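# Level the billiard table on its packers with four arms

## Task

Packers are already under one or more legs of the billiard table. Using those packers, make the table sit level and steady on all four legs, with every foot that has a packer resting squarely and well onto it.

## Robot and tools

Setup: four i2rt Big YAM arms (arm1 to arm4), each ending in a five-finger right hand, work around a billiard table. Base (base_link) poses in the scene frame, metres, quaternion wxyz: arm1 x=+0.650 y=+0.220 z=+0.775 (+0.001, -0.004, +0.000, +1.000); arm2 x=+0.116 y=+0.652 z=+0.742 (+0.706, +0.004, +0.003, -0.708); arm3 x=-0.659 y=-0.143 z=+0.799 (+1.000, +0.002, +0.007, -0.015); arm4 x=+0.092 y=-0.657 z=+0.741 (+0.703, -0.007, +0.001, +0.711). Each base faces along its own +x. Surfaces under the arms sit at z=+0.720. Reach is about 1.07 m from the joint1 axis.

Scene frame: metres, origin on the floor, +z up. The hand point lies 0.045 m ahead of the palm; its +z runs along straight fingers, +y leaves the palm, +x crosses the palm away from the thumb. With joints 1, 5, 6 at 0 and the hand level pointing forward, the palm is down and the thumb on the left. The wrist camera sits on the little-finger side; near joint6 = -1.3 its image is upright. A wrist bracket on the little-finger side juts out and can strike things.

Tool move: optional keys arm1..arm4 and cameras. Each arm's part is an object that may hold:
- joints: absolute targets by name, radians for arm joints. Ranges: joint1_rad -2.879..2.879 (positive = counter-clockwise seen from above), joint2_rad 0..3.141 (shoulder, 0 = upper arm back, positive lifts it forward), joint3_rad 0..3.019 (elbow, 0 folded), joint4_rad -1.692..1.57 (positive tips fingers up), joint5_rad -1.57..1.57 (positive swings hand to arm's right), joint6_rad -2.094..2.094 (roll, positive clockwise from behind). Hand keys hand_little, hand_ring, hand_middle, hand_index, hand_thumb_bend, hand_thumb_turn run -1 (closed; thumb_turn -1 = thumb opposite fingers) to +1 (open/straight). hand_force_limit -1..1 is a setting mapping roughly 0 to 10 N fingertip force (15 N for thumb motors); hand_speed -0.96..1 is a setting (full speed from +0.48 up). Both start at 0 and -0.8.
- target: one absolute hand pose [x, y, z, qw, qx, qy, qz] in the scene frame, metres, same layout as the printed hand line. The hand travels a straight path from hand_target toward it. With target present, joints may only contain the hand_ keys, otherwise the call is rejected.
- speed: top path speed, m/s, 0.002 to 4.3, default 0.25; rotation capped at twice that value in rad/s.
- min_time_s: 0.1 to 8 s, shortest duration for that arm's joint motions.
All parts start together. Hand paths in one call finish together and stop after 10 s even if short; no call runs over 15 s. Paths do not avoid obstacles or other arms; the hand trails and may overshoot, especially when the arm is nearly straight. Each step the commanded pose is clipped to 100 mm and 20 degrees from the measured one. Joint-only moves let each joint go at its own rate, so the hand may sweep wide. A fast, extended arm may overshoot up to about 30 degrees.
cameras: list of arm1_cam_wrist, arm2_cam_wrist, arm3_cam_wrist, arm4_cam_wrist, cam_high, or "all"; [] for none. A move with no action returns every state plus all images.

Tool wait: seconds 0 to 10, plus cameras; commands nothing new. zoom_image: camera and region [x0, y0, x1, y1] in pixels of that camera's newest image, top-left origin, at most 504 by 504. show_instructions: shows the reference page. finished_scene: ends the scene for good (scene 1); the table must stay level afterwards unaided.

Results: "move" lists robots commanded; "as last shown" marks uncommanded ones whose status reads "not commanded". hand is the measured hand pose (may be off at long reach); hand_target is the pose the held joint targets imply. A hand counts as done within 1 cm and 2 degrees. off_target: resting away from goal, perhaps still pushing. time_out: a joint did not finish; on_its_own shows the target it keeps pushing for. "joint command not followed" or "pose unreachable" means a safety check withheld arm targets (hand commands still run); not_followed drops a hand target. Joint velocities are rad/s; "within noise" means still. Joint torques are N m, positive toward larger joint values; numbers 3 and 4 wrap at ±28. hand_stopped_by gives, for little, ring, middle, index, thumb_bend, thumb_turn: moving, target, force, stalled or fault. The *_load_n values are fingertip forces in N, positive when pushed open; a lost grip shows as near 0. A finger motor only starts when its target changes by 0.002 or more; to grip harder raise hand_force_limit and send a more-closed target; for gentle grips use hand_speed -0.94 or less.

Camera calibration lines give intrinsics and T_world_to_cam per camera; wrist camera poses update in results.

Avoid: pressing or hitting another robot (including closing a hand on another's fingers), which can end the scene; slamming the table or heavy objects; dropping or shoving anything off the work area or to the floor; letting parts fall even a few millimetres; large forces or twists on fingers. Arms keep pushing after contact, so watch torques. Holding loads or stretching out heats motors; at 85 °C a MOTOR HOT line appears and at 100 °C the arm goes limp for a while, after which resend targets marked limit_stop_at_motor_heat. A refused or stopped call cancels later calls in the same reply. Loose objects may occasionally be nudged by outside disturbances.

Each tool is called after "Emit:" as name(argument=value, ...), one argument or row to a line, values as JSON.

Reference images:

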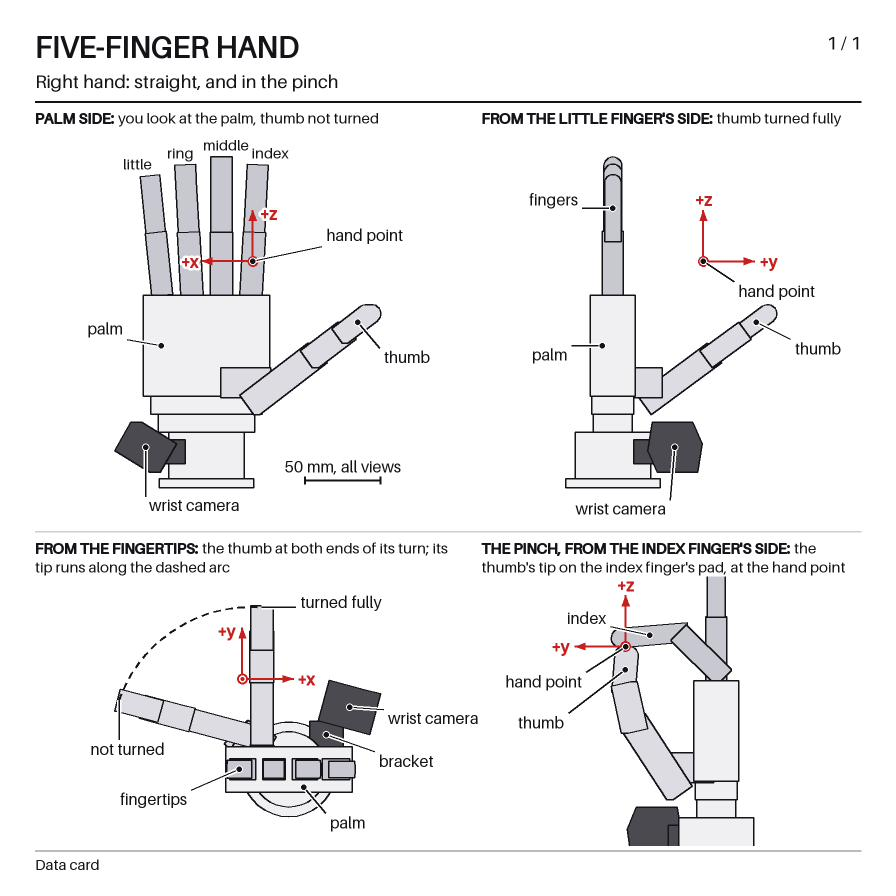

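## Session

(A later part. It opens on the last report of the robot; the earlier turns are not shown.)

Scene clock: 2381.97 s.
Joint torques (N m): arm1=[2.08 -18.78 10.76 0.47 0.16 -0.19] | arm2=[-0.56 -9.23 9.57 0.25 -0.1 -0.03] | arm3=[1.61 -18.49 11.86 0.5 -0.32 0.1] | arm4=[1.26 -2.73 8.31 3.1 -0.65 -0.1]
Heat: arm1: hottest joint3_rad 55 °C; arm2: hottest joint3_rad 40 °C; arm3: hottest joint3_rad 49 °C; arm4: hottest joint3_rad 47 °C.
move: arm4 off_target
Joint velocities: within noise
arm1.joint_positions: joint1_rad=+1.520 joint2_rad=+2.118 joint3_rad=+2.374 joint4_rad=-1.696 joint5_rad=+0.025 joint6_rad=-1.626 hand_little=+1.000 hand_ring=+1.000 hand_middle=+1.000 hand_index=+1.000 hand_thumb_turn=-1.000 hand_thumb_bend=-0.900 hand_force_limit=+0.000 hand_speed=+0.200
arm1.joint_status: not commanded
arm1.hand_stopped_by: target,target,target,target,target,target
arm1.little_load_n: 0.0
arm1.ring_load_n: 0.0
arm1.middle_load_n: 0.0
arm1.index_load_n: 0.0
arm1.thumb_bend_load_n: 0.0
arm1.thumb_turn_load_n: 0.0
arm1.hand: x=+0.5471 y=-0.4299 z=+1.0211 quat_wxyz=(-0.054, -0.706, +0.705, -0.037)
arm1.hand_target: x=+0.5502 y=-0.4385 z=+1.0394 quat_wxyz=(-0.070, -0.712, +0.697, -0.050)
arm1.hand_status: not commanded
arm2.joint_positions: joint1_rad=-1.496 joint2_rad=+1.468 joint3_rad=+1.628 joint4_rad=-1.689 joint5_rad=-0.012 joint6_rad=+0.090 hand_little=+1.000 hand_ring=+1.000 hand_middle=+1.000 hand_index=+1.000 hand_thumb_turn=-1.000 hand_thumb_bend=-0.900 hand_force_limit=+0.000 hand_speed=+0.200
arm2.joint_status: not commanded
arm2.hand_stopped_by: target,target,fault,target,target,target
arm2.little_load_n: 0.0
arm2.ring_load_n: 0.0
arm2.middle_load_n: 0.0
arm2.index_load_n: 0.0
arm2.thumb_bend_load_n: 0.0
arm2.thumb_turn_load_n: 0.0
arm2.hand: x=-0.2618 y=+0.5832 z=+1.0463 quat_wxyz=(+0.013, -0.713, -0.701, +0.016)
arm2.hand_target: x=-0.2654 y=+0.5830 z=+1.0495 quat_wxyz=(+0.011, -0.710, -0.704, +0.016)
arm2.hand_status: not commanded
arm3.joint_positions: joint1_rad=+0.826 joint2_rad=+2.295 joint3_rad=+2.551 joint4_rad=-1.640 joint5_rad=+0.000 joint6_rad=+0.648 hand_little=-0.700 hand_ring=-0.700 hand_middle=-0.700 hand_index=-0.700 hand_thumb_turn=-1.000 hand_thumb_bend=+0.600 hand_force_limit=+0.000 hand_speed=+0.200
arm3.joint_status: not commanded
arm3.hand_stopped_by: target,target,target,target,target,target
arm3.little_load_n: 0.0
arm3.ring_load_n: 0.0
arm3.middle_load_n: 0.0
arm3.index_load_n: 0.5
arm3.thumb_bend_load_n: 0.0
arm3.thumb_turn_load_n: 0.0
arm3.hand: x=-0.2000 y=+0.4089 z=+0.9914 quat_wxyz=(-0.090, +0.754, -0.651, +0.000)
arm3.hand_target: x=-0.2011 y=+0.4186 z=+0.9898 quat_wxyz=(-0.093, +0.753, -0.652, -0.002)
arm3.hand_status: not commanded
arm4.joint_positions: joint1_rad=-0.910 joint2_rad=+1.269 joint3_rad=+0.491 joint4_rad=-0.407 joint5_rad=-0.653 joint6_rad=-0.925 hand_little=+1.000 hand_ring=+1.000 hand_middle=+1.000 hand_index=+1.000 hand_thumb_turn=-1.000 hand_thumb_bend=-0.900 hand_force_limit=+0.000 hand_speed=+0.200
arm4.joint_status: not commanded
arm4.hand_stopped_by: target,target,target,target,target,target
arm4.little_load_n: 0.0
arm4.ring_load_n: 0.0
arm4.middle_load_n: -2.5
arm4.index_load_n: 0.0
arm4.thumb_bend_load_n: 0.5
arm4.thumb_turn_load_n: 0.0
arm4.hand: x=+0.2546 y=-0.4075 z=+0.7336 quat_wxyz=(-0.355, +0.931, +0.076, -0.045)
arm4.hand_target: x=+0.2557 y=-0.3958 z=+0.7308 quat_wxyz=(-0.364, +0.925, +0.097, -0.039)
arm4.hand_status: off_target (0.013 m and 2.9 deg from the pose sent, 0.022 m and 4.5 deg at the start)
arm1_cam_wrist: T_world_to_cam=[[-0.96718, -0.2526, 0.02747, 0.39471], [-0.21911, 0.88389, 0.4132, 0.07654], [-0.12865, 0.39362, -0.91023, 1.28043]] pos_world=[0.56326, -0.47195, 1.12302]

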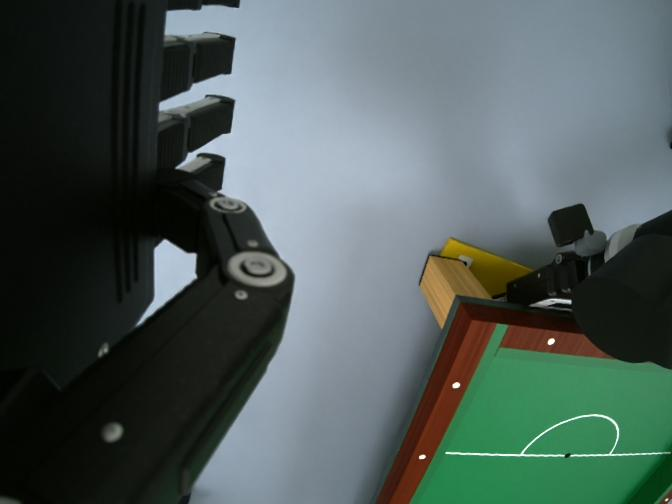

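Emit:
move(
  arm4={"target": [0.256, -0.430, 0.720, -0.3645, 0.9253, 0.0972, -0.0383], "speed": 0.06},
)

Emit:
move(
  arm4={"target": [0.256, -0.460, 0.720, -0.3645, 0.9253, 0.0972, -0.0383], "speed": 0.06},
  cameras=["arm1_cam_wrist"],
)

Emit:
zoom_image(
  camera="arm1_cam_wrist",
  region=[390, 180, 590, 320],
)

Scene clock: 2386.00 s.
Joint torques (N m): arm1=[2.14 -18.78 10.76 0.47 0.16 -0.19] | arm2=[-0.62 -9.41 9.61 -0.08 -0.1 -0.15] | arm3=[1.85 -17.85 11.92 0.54 -0.36 0.09] | arm4=[-2.49 -3.72 6.01 0.81 0.17 -0.27]
Heat: arm1: hottest joint3_rad 55 °C; arm2: hottest joint3_rad 40 °C; arm3: hottest joint3_rad 49 °C; arm4: hottest joint3_rad 47 °C.
move: arm4 off_target
Joint velocities: within noise
arm1, arm2, arm3: as last shown
arm4.joint_positions: joint1_rad=-0.966 joint2_rad=+1.269 joint3_rad=+0.464 joint4_rad=-0.388 joint5_rad=-0.714 joint6_rad=-1.027 hand_little=+1.000 hand_ring=+1.000 hand_middle=+1.000 hand_index=+1.000 hand_thumb_turn=-1.000 hand_thumb_bend=-0.900 hand_force_limit=+0.000 hand_speed=+0.200
arm4.joint_status: not commanded
arm4.hand_stopped_by: target,target,target,target,target,target
arm4.little_load_n: 0.0
arm4.ring_load_n: 0.0
arm4.middle_load_n: 0.0
arm4.index_load_n: 0.0
arm4.thumb_bend_load_n: 0.0
arm4.thumb_turn_load_n: 0.0
arm4.hand: x=+0.2594 y=-0.4164 z=+0.7295 quat_wxyz=(-0.378, +0.919, +0.101, -0.037)
arm4.hand_target: x=+0.2555 y=-0.4296 z=+0.7203 quat_wxyz=(-0.365, +0.925, +0.097, -0.039)
arm4.hand_status: off_target (0.017 m and 1.8 deg from the pose sent, 0.026 m and 2.9 deg at the start)
pictures: none

Scene clock: 2387.20 s.
Joint torques (N m): arm1=[2.14 -18.73 10.76 0.47 0.16 -0.19] | arm2=[-1.03 -9.58 9.69 0.13 -0.08 -0.11] | arm3=[1.79 -17.67 11.88 0.42 -0.34 0.12] | arm4=[-2.32 -3.14 6.04 0.36 0.28 -0.23]
Heat: arm1: hottest joint3_rad 55 °C; arm2: hottest joint3_rad 40 °C; arm3: hottest joint3_rad 49 °C; arm4: hottest joint3_rad 47 °C.
move: arm4 off_target
Joint velocities: within noise
arm1, arm2, arm3: as last shown
arm2.little_load_n: 0.5
arm3.middle_load_n: 0.5
arm3.index_load_n: 0.0
arm4.joint_positions: joint1_rad=-1.065 joint2_rad=+1.234 joint3_rad=+0.441 joint4_rad=-0.480 joint5_rad=-0.749 joint6_rad=-1.158 hand_little=+1.000 hand_ring=+1.000 hand_middle=+1.000 hand_index=+1.000 hand_thumb_turn=-1.000 hand_thumb_bend=-0.900 hand_force_limit=+0.000 hand_speed=+0.200
arm4.joint_status: not commanded
arm4.hand_stopped_by: target,target,target,target,target,target
arm4.little_load_n: 0.0
arm4.ring_load_n: 0.0
arm4.middle_load_n: 0.0
arm4.index_load_n: 0.0
arm4.thumb_bend_load_n: 0.0
arm4.thumb_turn_load_n: 0.0
arm4.hand: x=+0.2603 y=-0.4460 z=+0.7290 quat_wxyz=(-0.379, +0.919, +0.105, -0.035)
arm4.hand_target: x=+0.2555 y=-0.4594 z=+0.7202 quat_wxyz=(-0.365, +0.925, +0.097, -0.039)
arm4.hand_status: off_target (0.017 m and 2.1 deg from the pose sent, 0.045 m and 1.8 deg at the start)
arm1_cam_wrist: T_world_to_cam=[[-0.96718, -0.2526, 0.02747, 0.39471], [-0.21911, 0.88389, 0.4132, 0.07654], [-0.12865, 0.39362, -0.91023, 1.28043]] pos_world=[0.56326, -0.47195, 1.12302]

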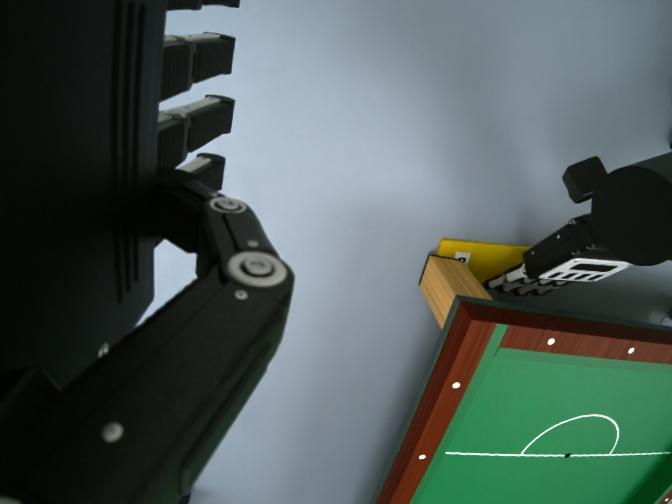

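Scaled by 2.520 from the camera's image (finer frame: 960x720).

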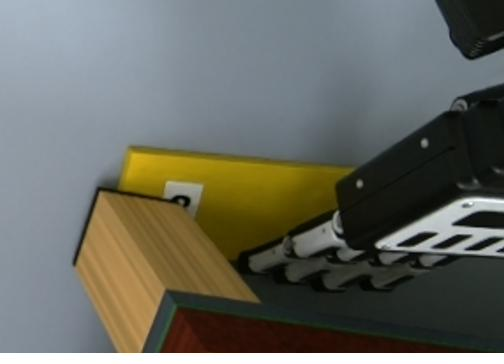

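Emit:
move(
  arm4={"target": [0.262, -0.495, 0.722, -0.3645, 0.9253, 0.0972, -0.0383], "speed": 0.06},
  cameras=["arm1_cam_wrist"],
)

Emit:
zoom_image(
  camera="arm1_cam_wrist",
  region=[390, 180, 590, 320],
)

Scene clock: 2390.83 s.
Joint torques (N m): arm1=[2.14 -18.78 10.76 0.46 0.16 -0.19] | arm2=[-0.03 -9.11 9.48 -0.02 -0.1 -0.06] | arm3=[1.9 -17.49 11.79 0.54 -0.33 0.12] | arm4=[-1.73 -2.49 6.39 0.2 0.23 -0.16]
Heat: arm1: hottest joint3_rad 55 °C; arm2: hottest joint3_rad 40 °C; arm3: hottest joint3_rad 49 °C; arm4: hottest joint3_rad 46 °C.
move: arm4 off_target
Joint velocities: within noise
arm1, arm2, arm3: as last shown
arm2.little_load_n: 0.0
arm3.middle_load_n: 0.0
arm4.joint_positions: joint1_rad=-1.212 joint2_rad=+1.225 joint3_rad=+0.441 joint4_rad=-0.627 joint5_rad=-0.775 joint6_rad=-1.358 hand_little=+1.000 hand_ring=+1.000 hand_middle=+1.000 hand_index=+1.000 hand_thumb_turn=-1.000 hand_thumb_bend=-0.900 hand_force_limit=+0.000 hand_speed=+0.200
arm4.joint_status: not commanded
arm4.hand_stopped_by: target,target,target,target,target,target
arm4.little_load_n: 0.0
arm4.ring_load_n: 0.0
arm4.middle_load_n: 0.0
arm4.index_load_n: 0.0
arm4.thumb_bend_load_n: 0.0
arm4.thumb_turn_load_n: 0.0
arm4.hand: x=+0.2667 y=-0.4842 z=+0.7284 quat_wxyz=(-0.377, +0.920, +0.105, -0.034)
arm4.hand_target: x=+0.2618 y=-0.4945 z=+0.7221 quat_wxyz=(-0.365, +0.925, +0.097, -0.038)
arm4.hand_status: off_target (0.013 m and 1.8 deg from the pose sent, 0.050 m and 2.1 deg at the start)
arm1_cam_wrist: T_world_to_cam=[[-0.96718, -0.2526, 0.02747, 0.39471], [-0.21911, 0.88389, 0.4132, 0.07654], [-0.12865, 0.39362, -0.91023, 1.28043]] pos_world=[0.56326, -0.47195, 1.12302]

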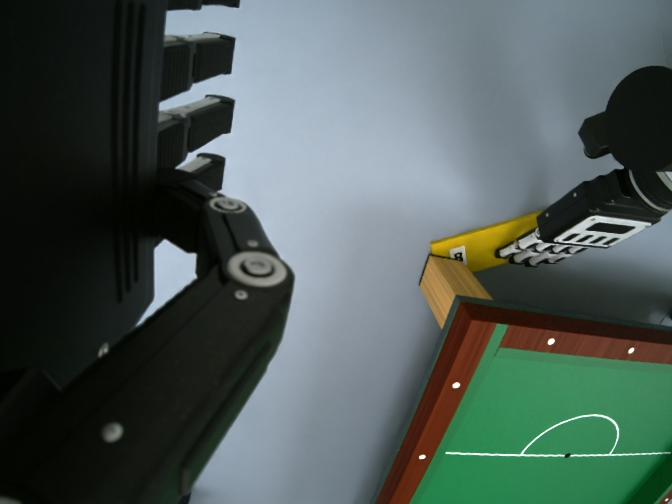

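Scaled by 2.520 from the camera's image (finer frame: 960x720).

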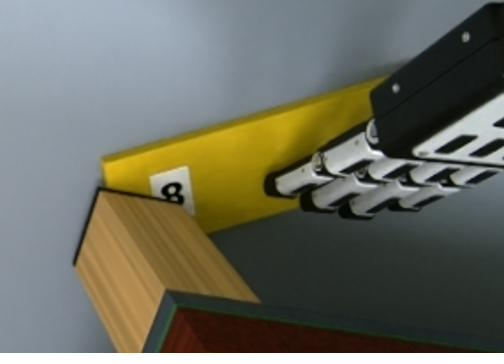

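Emit:
move(
  arm4={"target": [0.2667, -0.470, 0.80, -0.3645, 0.9253, 0.0972, -0.0383], "speed": 0.15},
)

Emit:
move(
  arm4={"target": [0.310, -0.468, 0.80, -0.2391, 0.8924, 0.3697, -0.0990], "speed": 0.15},
  cameras=["arm1_cam_wrist"],
)

Emit:
zoom_image(
  camera="arm1_cam_wrist",
  region=[390, 160, 610, 320],
)

Scene clock: 2402.03 s.
Joint torques (N m): arm1=[2.14 -18.78 10.77 0.46 0.16 -0.2] | arm2=[-0.15 -9.17 9.54 0.01 -0.08 -0.06] | arm3=[1.49 -17.85 11.81 0.51 -0.32 0.09] | arm4=[0.03 -2.55 12.15 0.43 -0.45 0.11]
Heat: arm1: hottest joint3_rad 55 °C; arm2: hottest joint3_rad 40 °C; arm3: hottest joint3_rad 49 °C; arm4: hottest joint3_rad 46 °C.
move: arm4 off_target
Joint velocities: within noise
arm1, arm2, arm3: as last shown
arm2.thumb_turn_load_n: 0.5
arm4.joint_positions: joint1_rad=-1.157 joint2_rad=+1.064 joint3_rad=+0.533 joint4_rad=-0.862 joint5_rad=-0.744 joint6_rad=-1.275 hand_little=+1.000 hand_ring=+1.000 hand_middle=+1.000 hand_index=+1.000 hand_thumb_turn=-1.000 hand_thumb_bend=-0.900 hand_force_limit=+0.000 hand_speed=+0.200
arm4.joint_status: not commanded
arm4.hand_stopped_by: target,target,target,target,target,target
arm4.little_load_n: -0.5
arm4.ring_load_n: 0.0
arm4.middle_load_n: 0.0
arm4.index_load_n: 0.0
arm4.thumb_bend_load_n: 0.0
arm4.thumb_turn_load_n: 0.0
arm4.hand: x=+0.2570 y=-0.4771 z=+0.7881 quat_wxyz=(-0.362, +0.926, +0.094, -0.046)
arm4.hand_target: x=+0.2664 y=-0.4700 z=+0.7999 quat_wxyz=(-0.365, +0.925, +0.097, -0.038)
arm4.hand_status: off_target (0.017 m and 1.0 deg from the pose sent, 0.073 m and 1.8 deg at the start)
pictures: none

Scene clock: 2404.80 s.
Joint torques (N m): arm1=[2.08 -18.78 10.77 0.47 0.16 -0.19] | arm2=[-0.38 -9.23 9.51 0.13 -0.11 -0.06] | arm3=[1.73 -17.79 12.01 0.47 -0.32 0.09] | arm4=[0.5 -5.13 11.93 -0.1 -0.29 -0.09]
Heat: arm1: hottest joint3_rad 55 °C; arm2: hottest joint3_rad 40 °C; arm3: hottest joint3_rad 49 °C; arm4: hottest joint3_rad 47 °C.
move: arm4 off_target
Joint velocities: within noise
arm1, arm2, arm3: as last shown
arm2.thumb_turn_load_n: 0.0
arm4.joint_positions: joint1_rad=-1.020 joint2_rad=+1.324 joint3_rad=+0.790 joint4_rad=-1.180 joint5_rad=-0.528 joint6_rad=-1.802 hand_little=+1.000 hand_ring=+1.000 hand_middle=+1.000 hand_index=+1.000 hand_thumb_turn=-1.000 hand_thumb_bend=-0.900 hand_force_limit=+0.000 hand_speed=+0.200
arm4.joint_status: not commanded
arm4.hand_stopped_by: target,target,target,target,target,target
arm4.little_load_n: 0.0
arm4.ring_load_n: 0.0
arm4.middle_load_n: 0.0
arm4.index_load_n: 0.0
arm4.thumb_bend_load_n: 0.0
arm4.thumb_turn_load_n: 0.0
arm4.hand: x=+0.2972 y=-0.4790 z=+0.7917 quat_wxyz=(-0.238, +0.897, +0.356, -0.109)
arm4.hand_target: x=+0.3096 y=-0.4682 z=+0.8000 quat_wxyz=(-0.239, +0.892, +0.370, -0.099)
arm4.hand_status: off_target (0.019 m and 2.0 deg from the pose sent, 0.055 m and 35.5 deg at the start)
arm1_cam_wrist: T_world_to_cam=[[-0.96718, -0.2526, 0.02747, 0.39471], [-0.21911, 0.88389, 0.4132, 0.07654], [-0.12865, 0.39362, -0.91023, 1.28043]] pos_world=[0.56326, -0.47195, 1.12302]

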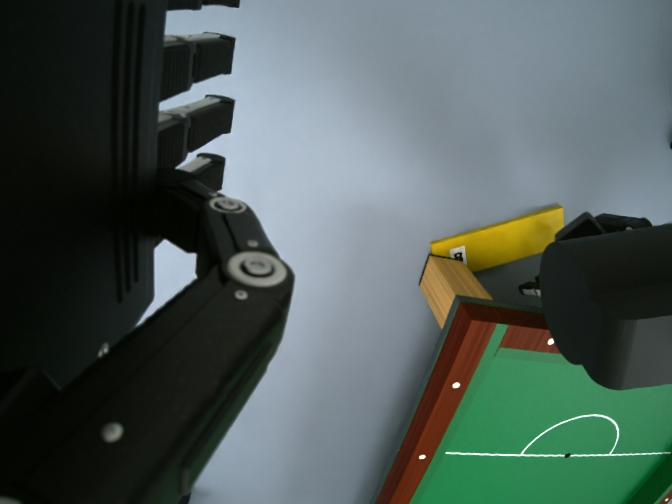

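Scaled by 2.291 from the camera's image (finer frame: 960x720).

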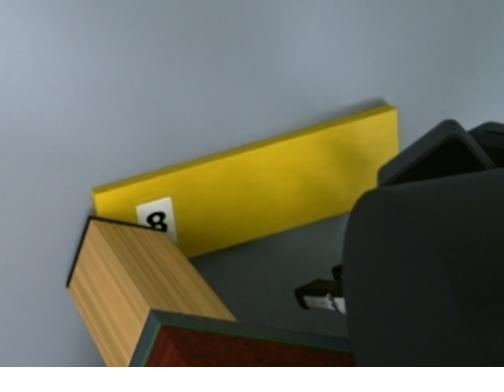

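Emit:
move(
  arm4={"target": [0.307, -0.466, 0.758, -0.2391, 0.8924, 0.3697, -0.0990], "speed": 0.1},
)

Emit:
move(
  arm4={"target": [0.335, -0.500, 0.755, -0.2391, 0.8924, 0.3697, -0.0990], "speed": 0.08},
  cameras=["arm1_cam_wrist"],
)

Emit:
zoom_image(
  camera="arm1_cam_wrist",
  region=[390, 160, 610, 320],
)

Scene clock: 2408.43 s.
Joint torques (N m): arm1=[2.08 -18.78 10.77 0.46 0.16 -0.19] | arm2=[-0.5 -9.47 9.55 0.01 -0.1 -0.08] | arm3=[1.79 -18.26 11.79 0.47 -0.33 0.09] | arm4=[0.32 -4.72 7.49 0.57 -0.32 -0.01]
Heat: arm1: hottest joint3_rad 55 °C; arm2: hottest joint3_rad 40 °C; arm3: hottest joint3_rad 49 °C; arm4: hottest joint3_rad 47 °C.
move: arm4 done
Joint velocities: arm1=[within noise] | arm2=[within noise] | arm3=[-0.005 -0.015 -0.007 -0.007 0.154 -0.007] | arm4=[within noise]
arm1, arm2, arm3: as last shown
arm1.thumb_bend_load_n: 0.5
arm3.middle_load_n: 0.5
arm3.index_load_n: 0.5
arm4.joint_positions: joint1_rad=-1.010 joint2_rad=+1.393 joint3_rad=+0.774 joint4_rad=-1.059 joint5_rad=-0.528 joint6_rad=-1.803 hand_little=+1.000 hand_ring=+1.000 hand_middle=+1.000 hand_index=+1.000 hand_thumb_turn=-1.000 hand_thumb_bend=-0.900 hand_force_limit=+0.000 hand_speed=+0.200
arm4.joint_status: not commanded
arm4.hand_stopped_by: target,target,target,target,target,target
arm4.little_load_n: 0.0
arm4.ring_load_n: 0.0
arm4.middle_load_n: 0.0
arm4.index_load_n: 0.0
arm4.thumb_bend_load_n: 0.0
arm4.thumb_turn_load_n: 0.0
arm4.hand: x=+0.3112 y=-0.4672 z=+0.7634 quat_wxyz=(-0.241, +0.894, +0.365, -0.093)
arm4.hand_target: x=+0.3069 y=-0.4661 z=+0.7581 quat_wxyz=(-0.239, +0.892, +0.370, -0.099)
arm4.hand_status: done (0.007 m and 0.9 deg from the pose sent, 0.037 m and 2.0 deg at the start)
pictures: none

Scene clock: 2409.70 s.
Joint torques (N m): arm1=[2.08 -18.78 10.76 0.46 0.16 -0.19] | arm2=[-0.56 -8.88 9.76 0.2 -0.18 -0.06] | arm3=[2.08 -18.14 11.92 0.57 -0.32 0.12] | arm4=[-2.14 -4.31 9.59 0.01 0.06 -0.16]
Heat: arm1: hottest joint3_rad 55 °C; arm2: hottest joint3_rad 40 °C; arm3: hottest joint3_rad 49 °C; arm4: hottest joint3_rad 47 °C.
move: arm4 done
Joint velocities: within noise
arm1, arm2, arm3: as last shown
arm1.thumb_bend_load_n: 0.0
arm2.ring_load_n: -0.5
arm3.middle_load_n: 0.0
arm3.index_load_n: 0.0
arm4.joint_positions: joint1_rad=-1.119 joint2_rad=+1.423 joint3_rad=+0.774 joint4_rad=-1.104 joint5_rad=-0.517 joint6_rad=-1.937 hand_little=+1.000 hand_ring=+1.000 hand_middle=+1.000 hand_index=+1.000 hand_thumb_turn=-1.000 hand_thumb_bend=-0.900 hand_force_limit=+0.000 hand_speed=+0.200
arm4.joint_status: not commanded
arm4.hand_stopped_by: target,target,target,target,target,target
arm4.little_load_n: 0.0
arm4.ring_load_n: 0.0
arm4.middle_load_n: 0.0
arm4.index_load_n: 0.0
arm4.thumb_bend_load_n: 0.0
arm4.thumb_turn_load_n: 0.0
arm4.hand: x=+0.3260 y=-0.4983 z=+0.7560 quat_wxyz=(-0.243, +0.892, +0.368, -0.098)
arm4.hand_target: x=+0.3348 y=-0.5001 z=+0.7550 quat_wxyz=(-0.239, +0.892, +0.370, -0.099)
arm4.hand_status: done (0.009 m and 0.6 deg from the pose sent, 0.041 m and 0.9 deg at the start)
arm1_cam_wrist: T_world_to_cam=[[-0.96718, -0.2526, 0.02747, 0.39471], [-0.21911, 0.88389, 0.4132, 0.07654], [-0.12865, 0.39362, -0.91023, 1.28043]] pos_world=[0.56326, -0.47195, 1.12302]

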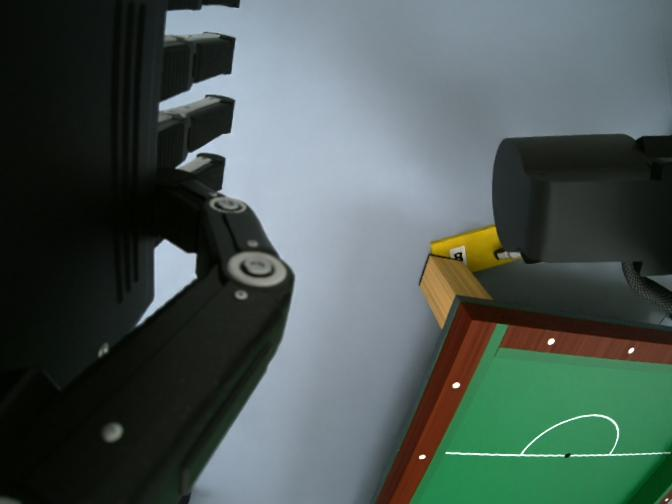

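Scaled by 2.291 from the camera's image (finer frame: 960x720).

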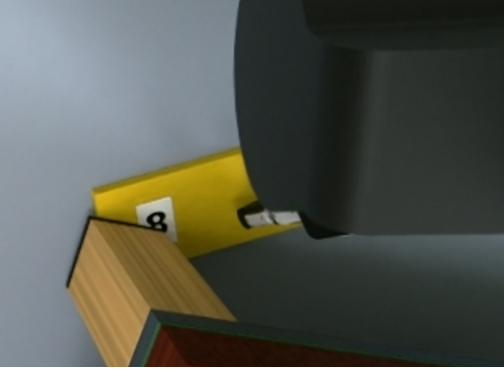

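Emit:
move(
  arm4={"target": [0.318, -0.480, 0.79, -0.2391, 0.8924, 0.3697, -0.0990], "speed": 0.12},
)

Emit:
move(
  arm4={"target": [0.300, -0.458, 0.78, -0.2391, 0.8924, 0.3697, -0.0990], "speed": 0.12},
)

Emit:
move(
  arm4={"target": [0.300, -0.460, 0.740, -0.2391, 0.8924, 0.3697, -0.0990], "speed": 0.1},
  cameras=["arm4_cam_wrist"],
)

Scene clock: 2413.73 s.
Joint torques (N m): arm1=[2.08 -18.78 10.77 0.46 0.16 -0.19] | arm2=[-0.03 -9.23 9.51 0.1 -0.06 -0.1] | arm3=[2.02 -18.02 11.86 0.54 -0.33 0.11] | arm4=[-0.09 -6.01 11.56 0.01 -0.37 0.2]
Heat: arm1: hottest joint3_rad 55 °C; arm2: hottest joint3_rad 40 °C; arm3: hottest joint3_rad 50 °C; arm4: hottest joint3_rad 47 °C.
move: arm4 off_target
Joint velocities: within noise
arm1.joint_positions: joint1_rad=+1.520 joint2_rad=+2.118 joint3_rad=+2.374 joint4_rad=-1.696 joint5_rad=+0.025 joint6_rad=-1.626 hand_little=+1.000 hand_ring=+1.000 hand_middle=+1.000 hand_index=+1.000 hand_thumb_turn=-1.000 hand_thumb_bend=-0.900 hand_force_limit=+0.000 hand_speed=+0.200
arm1.joint_status: not commanded
arm1.hand_stopped_by: target,target,target,target,target,target
arm1.little_load_n: 0.0
arm1.ring_load_n: 0.0
arm1.middle_load_n: 0.0
arm1.index_load_n: 0.0
arm1.thumb_bend_load_n: 0.0
arm1.thumb_turn_load_n: 0.0
arm1.hand: x=+0.5471 y=-0.4299 z=+1.0211 quat_wxyz=(-0.054, -0.706, +0.705, -0.037)
arm1.hand_target: x=+0.5502 y=-0.4385 z=+1.0394 quat_wxyz=(-0.070, -0.712, +0.697, -0.050)
arm1.hand_status: not commanded
arm2.joint_positions: joint1_rad=-1.496 joint2_rad=+1.468 joint3_rad=+1.628 joint4_rad=-1.689 joint5_rad=-0.012 joint6_rad=+0.090 hand_little=+1.000 hand_ring=+1.000 hand_middle=+1.000 hand_index=+1.000 hand_thumb_turn=-1.000 hand_thumb_bend=-0.900 hand_force_limit=+0.000 hand_speed=+0.200
arm2.joint_status: not commanded
arm2.hand_stopped_by: target,target,fault,target,target,target
arm2.little_load_n: 0.0
arm2.ring_load_n: 0.0
arm2.middle_load_n: 0.0
arm2.index_load_n: 0.0
arm2.thumb_bend_load_n: -0.5
arm2.thumb_turn_load_n: 0.0
arm2.hand: x=-0.2618 y=+0.5832 z=+1.0463 quat_wxyz=(+0.013, -0.713, -0.701, +0.016)
arm2.hand_target: x=-0.2654 y=+0.5830 z=+1.0495 quat_wxyz=(+0.011, -0.710, -0.704, +0.016)
arm2.hand_status: not commanded
arm3.joint_positions: joint1_rad=+0.826 joint2_rad=+2.295 joint3_rad=+2.551 joint4_rad=-1.640 joint5_rad=+0.000 joint6_rad=+0.648 hand_little=-0.700 hand_ring=-0.700 hand_middle=-0.700 hand_index=-0.700 hand_thumb_turn=-1.000 hand_thumb_bend=+0.600 hand_force_limit=+0.000 hand_speed=+0.200
arm3.joint_status: not commanded
arm3.hand_stopped_by: target,target,target,target,target,target
arm3.little_load_n: 0.0
arm3.ring_load_n: 0.0
arm3.middle_load_n: 0.0
arm3.index_load_n: 0.0
arm3.thumb_bend_load_n: 0.0
arm3.thumb_turn_load_n: 0.0
arm3.hand: x=-0.2000 y=+0.4089 z=+0.9914 quat_wxyz=(-0.090, +0.754, -0.651, +0.000)
arm3.hand_target: x=-0.2011 y=+0.4186 z=+0.9898 quat_wxyz=(-0.093, +0.753, -0.652, -0.002)
arm3.hand_status: not commanded
arm4.joint_positions: joint1_rad=-1.062 joint2_rad=+1.361 joint3_rad=+0.783 joint4_rad=-1.171 joint5_rad=-0.520 joint6_rad=-1.880 hand_little=+1.000 hand_ring=+1.000 hand_middle=+1.000 hand_index=+1.000 hand_thumb_turn=-1.000 hand_thumb_bend=-0.900 hand_force_limit=+0.000 hand_speed=+0.200
arm4.joint_status: not commanded
arm4.hand_stopped_by: target,target,target,target,target,target
arm4.little_load_n: 0.0
arm4.ring_load_n: 0.0
arm4.middle_load_n: 0.0
arm4.index_load_n: 0.0
arm4.thumb_bend_load_n: 0.0
arm4.thumb_turn_load_n: 0.0
arm4.hand: x=+0.3064 y=-0.4896 z=+0.7787 quat_wxyz=(-0.239, +0.892, +0.368, -0.111)
arm4.hand_target: x=+0.3177 y=-0.4802 z=+0.7900 quat_wxyz=(-0.239, +0.892, +0.370, -0.099)
arm4.hand_status: off_target (0.019 m and 1.4 deg from the pose sent, 0.039 m and 0.6 deg at the start)
pictures: none

Scene clock: 2414.87 s.
Joint torques (N m): arm1=[2.08 -18.84 10.77 0.44 0.16 -0.19] | arm2=[-0.15 -9.23 9.72 0.25 -0.07 -0.08] | arm3=[1.61 -17.67 11.92 0.4 -0.35 0.1] | arm4=[-0.15 -5.66 9.06 0.85 -0.42 0.09]
Heat: arm1: hottest joint3_rad 55 °C; arm2: hottest joint3_rad 40 °C; arm3: hottest joint3_rad 50 °C; arm4: hottest joint3_rad 47 °C.
move: arm4 done
Joint velocities: within noise
arm1, arm2, arm3: as last shown
arm2.thumb_bend_load_n: 0.0
arm3.little_load_n: 0.5
arm4.joint_positions: joint1_rad=-0.975 joint2_rad=+1.361 joint3_rad=+0.783 joint4_rad=-1.114 joint5_rad=-0.530 joint6_rad=-1.779 hand_little=+1.000 hand_ring=+1.000 hand_middle=+1.000 hand_index=+1.000 hand_thumb_turn=-1.000 hand_thumb_bend=-0.900 hand_force_limit=+0.000 hand_speed=+0.200
arm4.joint_status: not commanded
arm4.hand_stopped_by: target,target,target,target,target,target
arm4.little_load_n: 0.0
arm4.ring_load_n: 0.0
arm4.middle_load_n: 0.0
arm4.index_load_n: 0.0
arm4.thumb_bend_load_n: 0.0
arm4.thumb_turn_load_n: 0.0
arm4.hand: x=+0.2966 y=-0.4637 z=+0.7773 quat_wxyz=(-0.238, +0.892, +0.369, -0.107)
arm4.hand_target: x=+0.3000 y=-0.4580 z=+0.7801 quat_wxyz=(-0.239, +0.892, +0.370, -0.099)
arm4.hand_status: done (0.007 m and 0.9 deg from the pose sent, 0.032 m and 1.4 deg at the start)
pictures: none

Scene clock: 2415.83 s.
Joint torques (N m): arm1=[2.08 -18.78 10.76 0.46 0.16 -0.19] | arm2=[-0.85 -8.64 9.69 0.02 -0.12 -0.07] | arm3=[1.9 -17.61 11.89 0.47 -0.31 0.11] | arm4=[0.03 -4.31 6.84 1.16 -0.38 0.08]
Heat: arm1: hottest joint3_rad 55 °C; arm2: hottest joint3_rad 40 °C; arm3: hottest joint3_rad 50 °C; arm4: hottest joint3_rad 47 °C.
move: arm4 done
Joint velocities: within noise
arm1, arm2, arm3: as last shown
arm1.middle_load_n: -0.5
arm3.little_load_n: 0.0
arm3.thumb_turn_load_n: -0.5
arm4.joint_positions: joint1_rad=-0.976 joint2_rad=+1.410 joint3_rad=+0.746 joint4_rad=-0.996 joint5_rad=-0.529 joint6_rad=-1.778 hand_little=+1.000 hand_ring=+1.000 hand_middle=+1.000 hand_index=+1.000 hand_thumb_turn=-1.000 hand_thumb_bend=-0.900 hand_force_limit=+0.000 hand_speed=+0.200
arm4.joint_status: not commanded
arm4.hand_stopped_by: target,target,target,target,target,target
arm4.little_load_n: 0.0
arm4.ring_load_n: 0.0
arm4.middle_load_n: 0.0
arm4.index_load_n: 0.0
arm4.thumb_bend_load_n: 0.0
arm4.thumb_turn_load_n: 0.0
arm4.hand: x=+0.3041 y=-0.4597 z=+0.7492 quat_wxyz=(-0.241, +0.892, +0.372, -0.092)
arm4.hand_target: x=+0.2998 y=-0.4602 z=+0.7404 quat_wxyz=(-0.239, +0.892, +0.370, -0.099)
arm4.hand_status: done (0.010 m and 0.9 deg from the pose sent, 0.038 m and 1.0 deg at the start)
arm4_cam_wrist: T_world_to_cam=[[0.80194, -0.38471, -0.45705, -0.08046], [-0.2645, -0.91463, 0.30577, -0.56853], [-0.53566, -0.12432, -0.83523, 0.84013]] pos_world=[0.36417, -0.4465, 0.83877]

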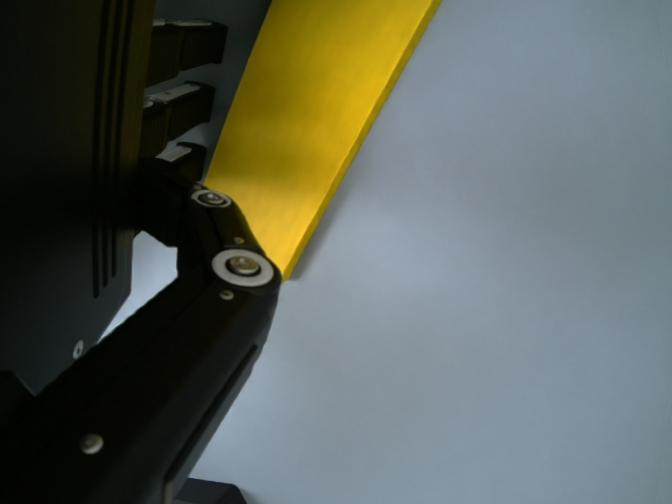

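Emit:
move(
  arm4={"target": [0.332, -0.500, 0.742, -0.2391, 0.8924, 0.3697, -0.0990], "speed": 0.08},
  cameras=["arm4_cam_wrist"],
)

Scene clock: 2418.83 s.
Joint torques (N m): arm1=[2.14 -18.84 10.77 0.46 0.16 -0.19] | arm2=[-0.91 -9.7 9.68 0.1 -0.11 -0.02] | arm3=[1.79 -18.2 11.84 0.36 -0.34 0.07] | arm4=[-2.84 -4.37 9.44 0.01 0.89 -0.25]
Heat: arm1: hottest joint3_rad 55 °C; arm2: hottest joint3_rad 40 °C; arm3: hottest joint3_rad 50 °C; arm4: hottest joint3_rad 47 °C.
move: arm4 off_target
Joint velocities: within noise
arm1, arm2, arm3: as last shown
arm1.middle_load_n: 0.0
arm1.index_load_n: -0.5
arm3.ring_load_n: 0.5
arm3.thumb_turn_load_n: 0.0
arm4.joint_positions: joint1_rad=-1.102 joint2_rad=+1.436 joint3_rad=+0.749 joint4_rad=-1.061 joint5_rad=-0.542 joint6_rad=-1.926 hand_little=+1.000 hand_ring=+1.000 hand_middle=+1.000 hand_index=+1.000 hand_thumb_turn=-1.000 hand_thumb_bend=-0.900 hand_force_limit=+0.000 hand_speed=+0.200
arm4.joint_status: not commanded
arm4.hand_stopped_by: target,target,target,target,target,target
arm4.little_load_n: 0.0
arm4.ring_load_n: 0.0
arm4.middle_load_n: 0.0
arm4.index_load_n: 0.0
arm4.thumb_bend_load_n: 0.0
arm4.thumb_turn_load_n: 0.0
arm4.hand: x=+0.3181 y=-0.4916 z=+0.7452 quat_wxyz=(-0.254, +0.889, +0.369, -0.100)
arm4.hand_target: x=+0.3314 y=-0.5000 z=+0.7423 quat_wxyz=(-0.239, +0.892, +0.369, -0.099)
arm4.hand_status: off_target (0.017 m and 1.8 deg from the pose sent, 0.050 m and 0.9 deg at the start)
arm4_cam_wrist: T_world_to_cam=[[0.78857, -0.37781, -0.48519, -0.0771], [-0.25859, -0.91959, 0.29579, -0.58966], [-0.55793, -0.10778, -0.82286, 0.84632]] pos_world=[0.38051, -0.48015, 0.83341]

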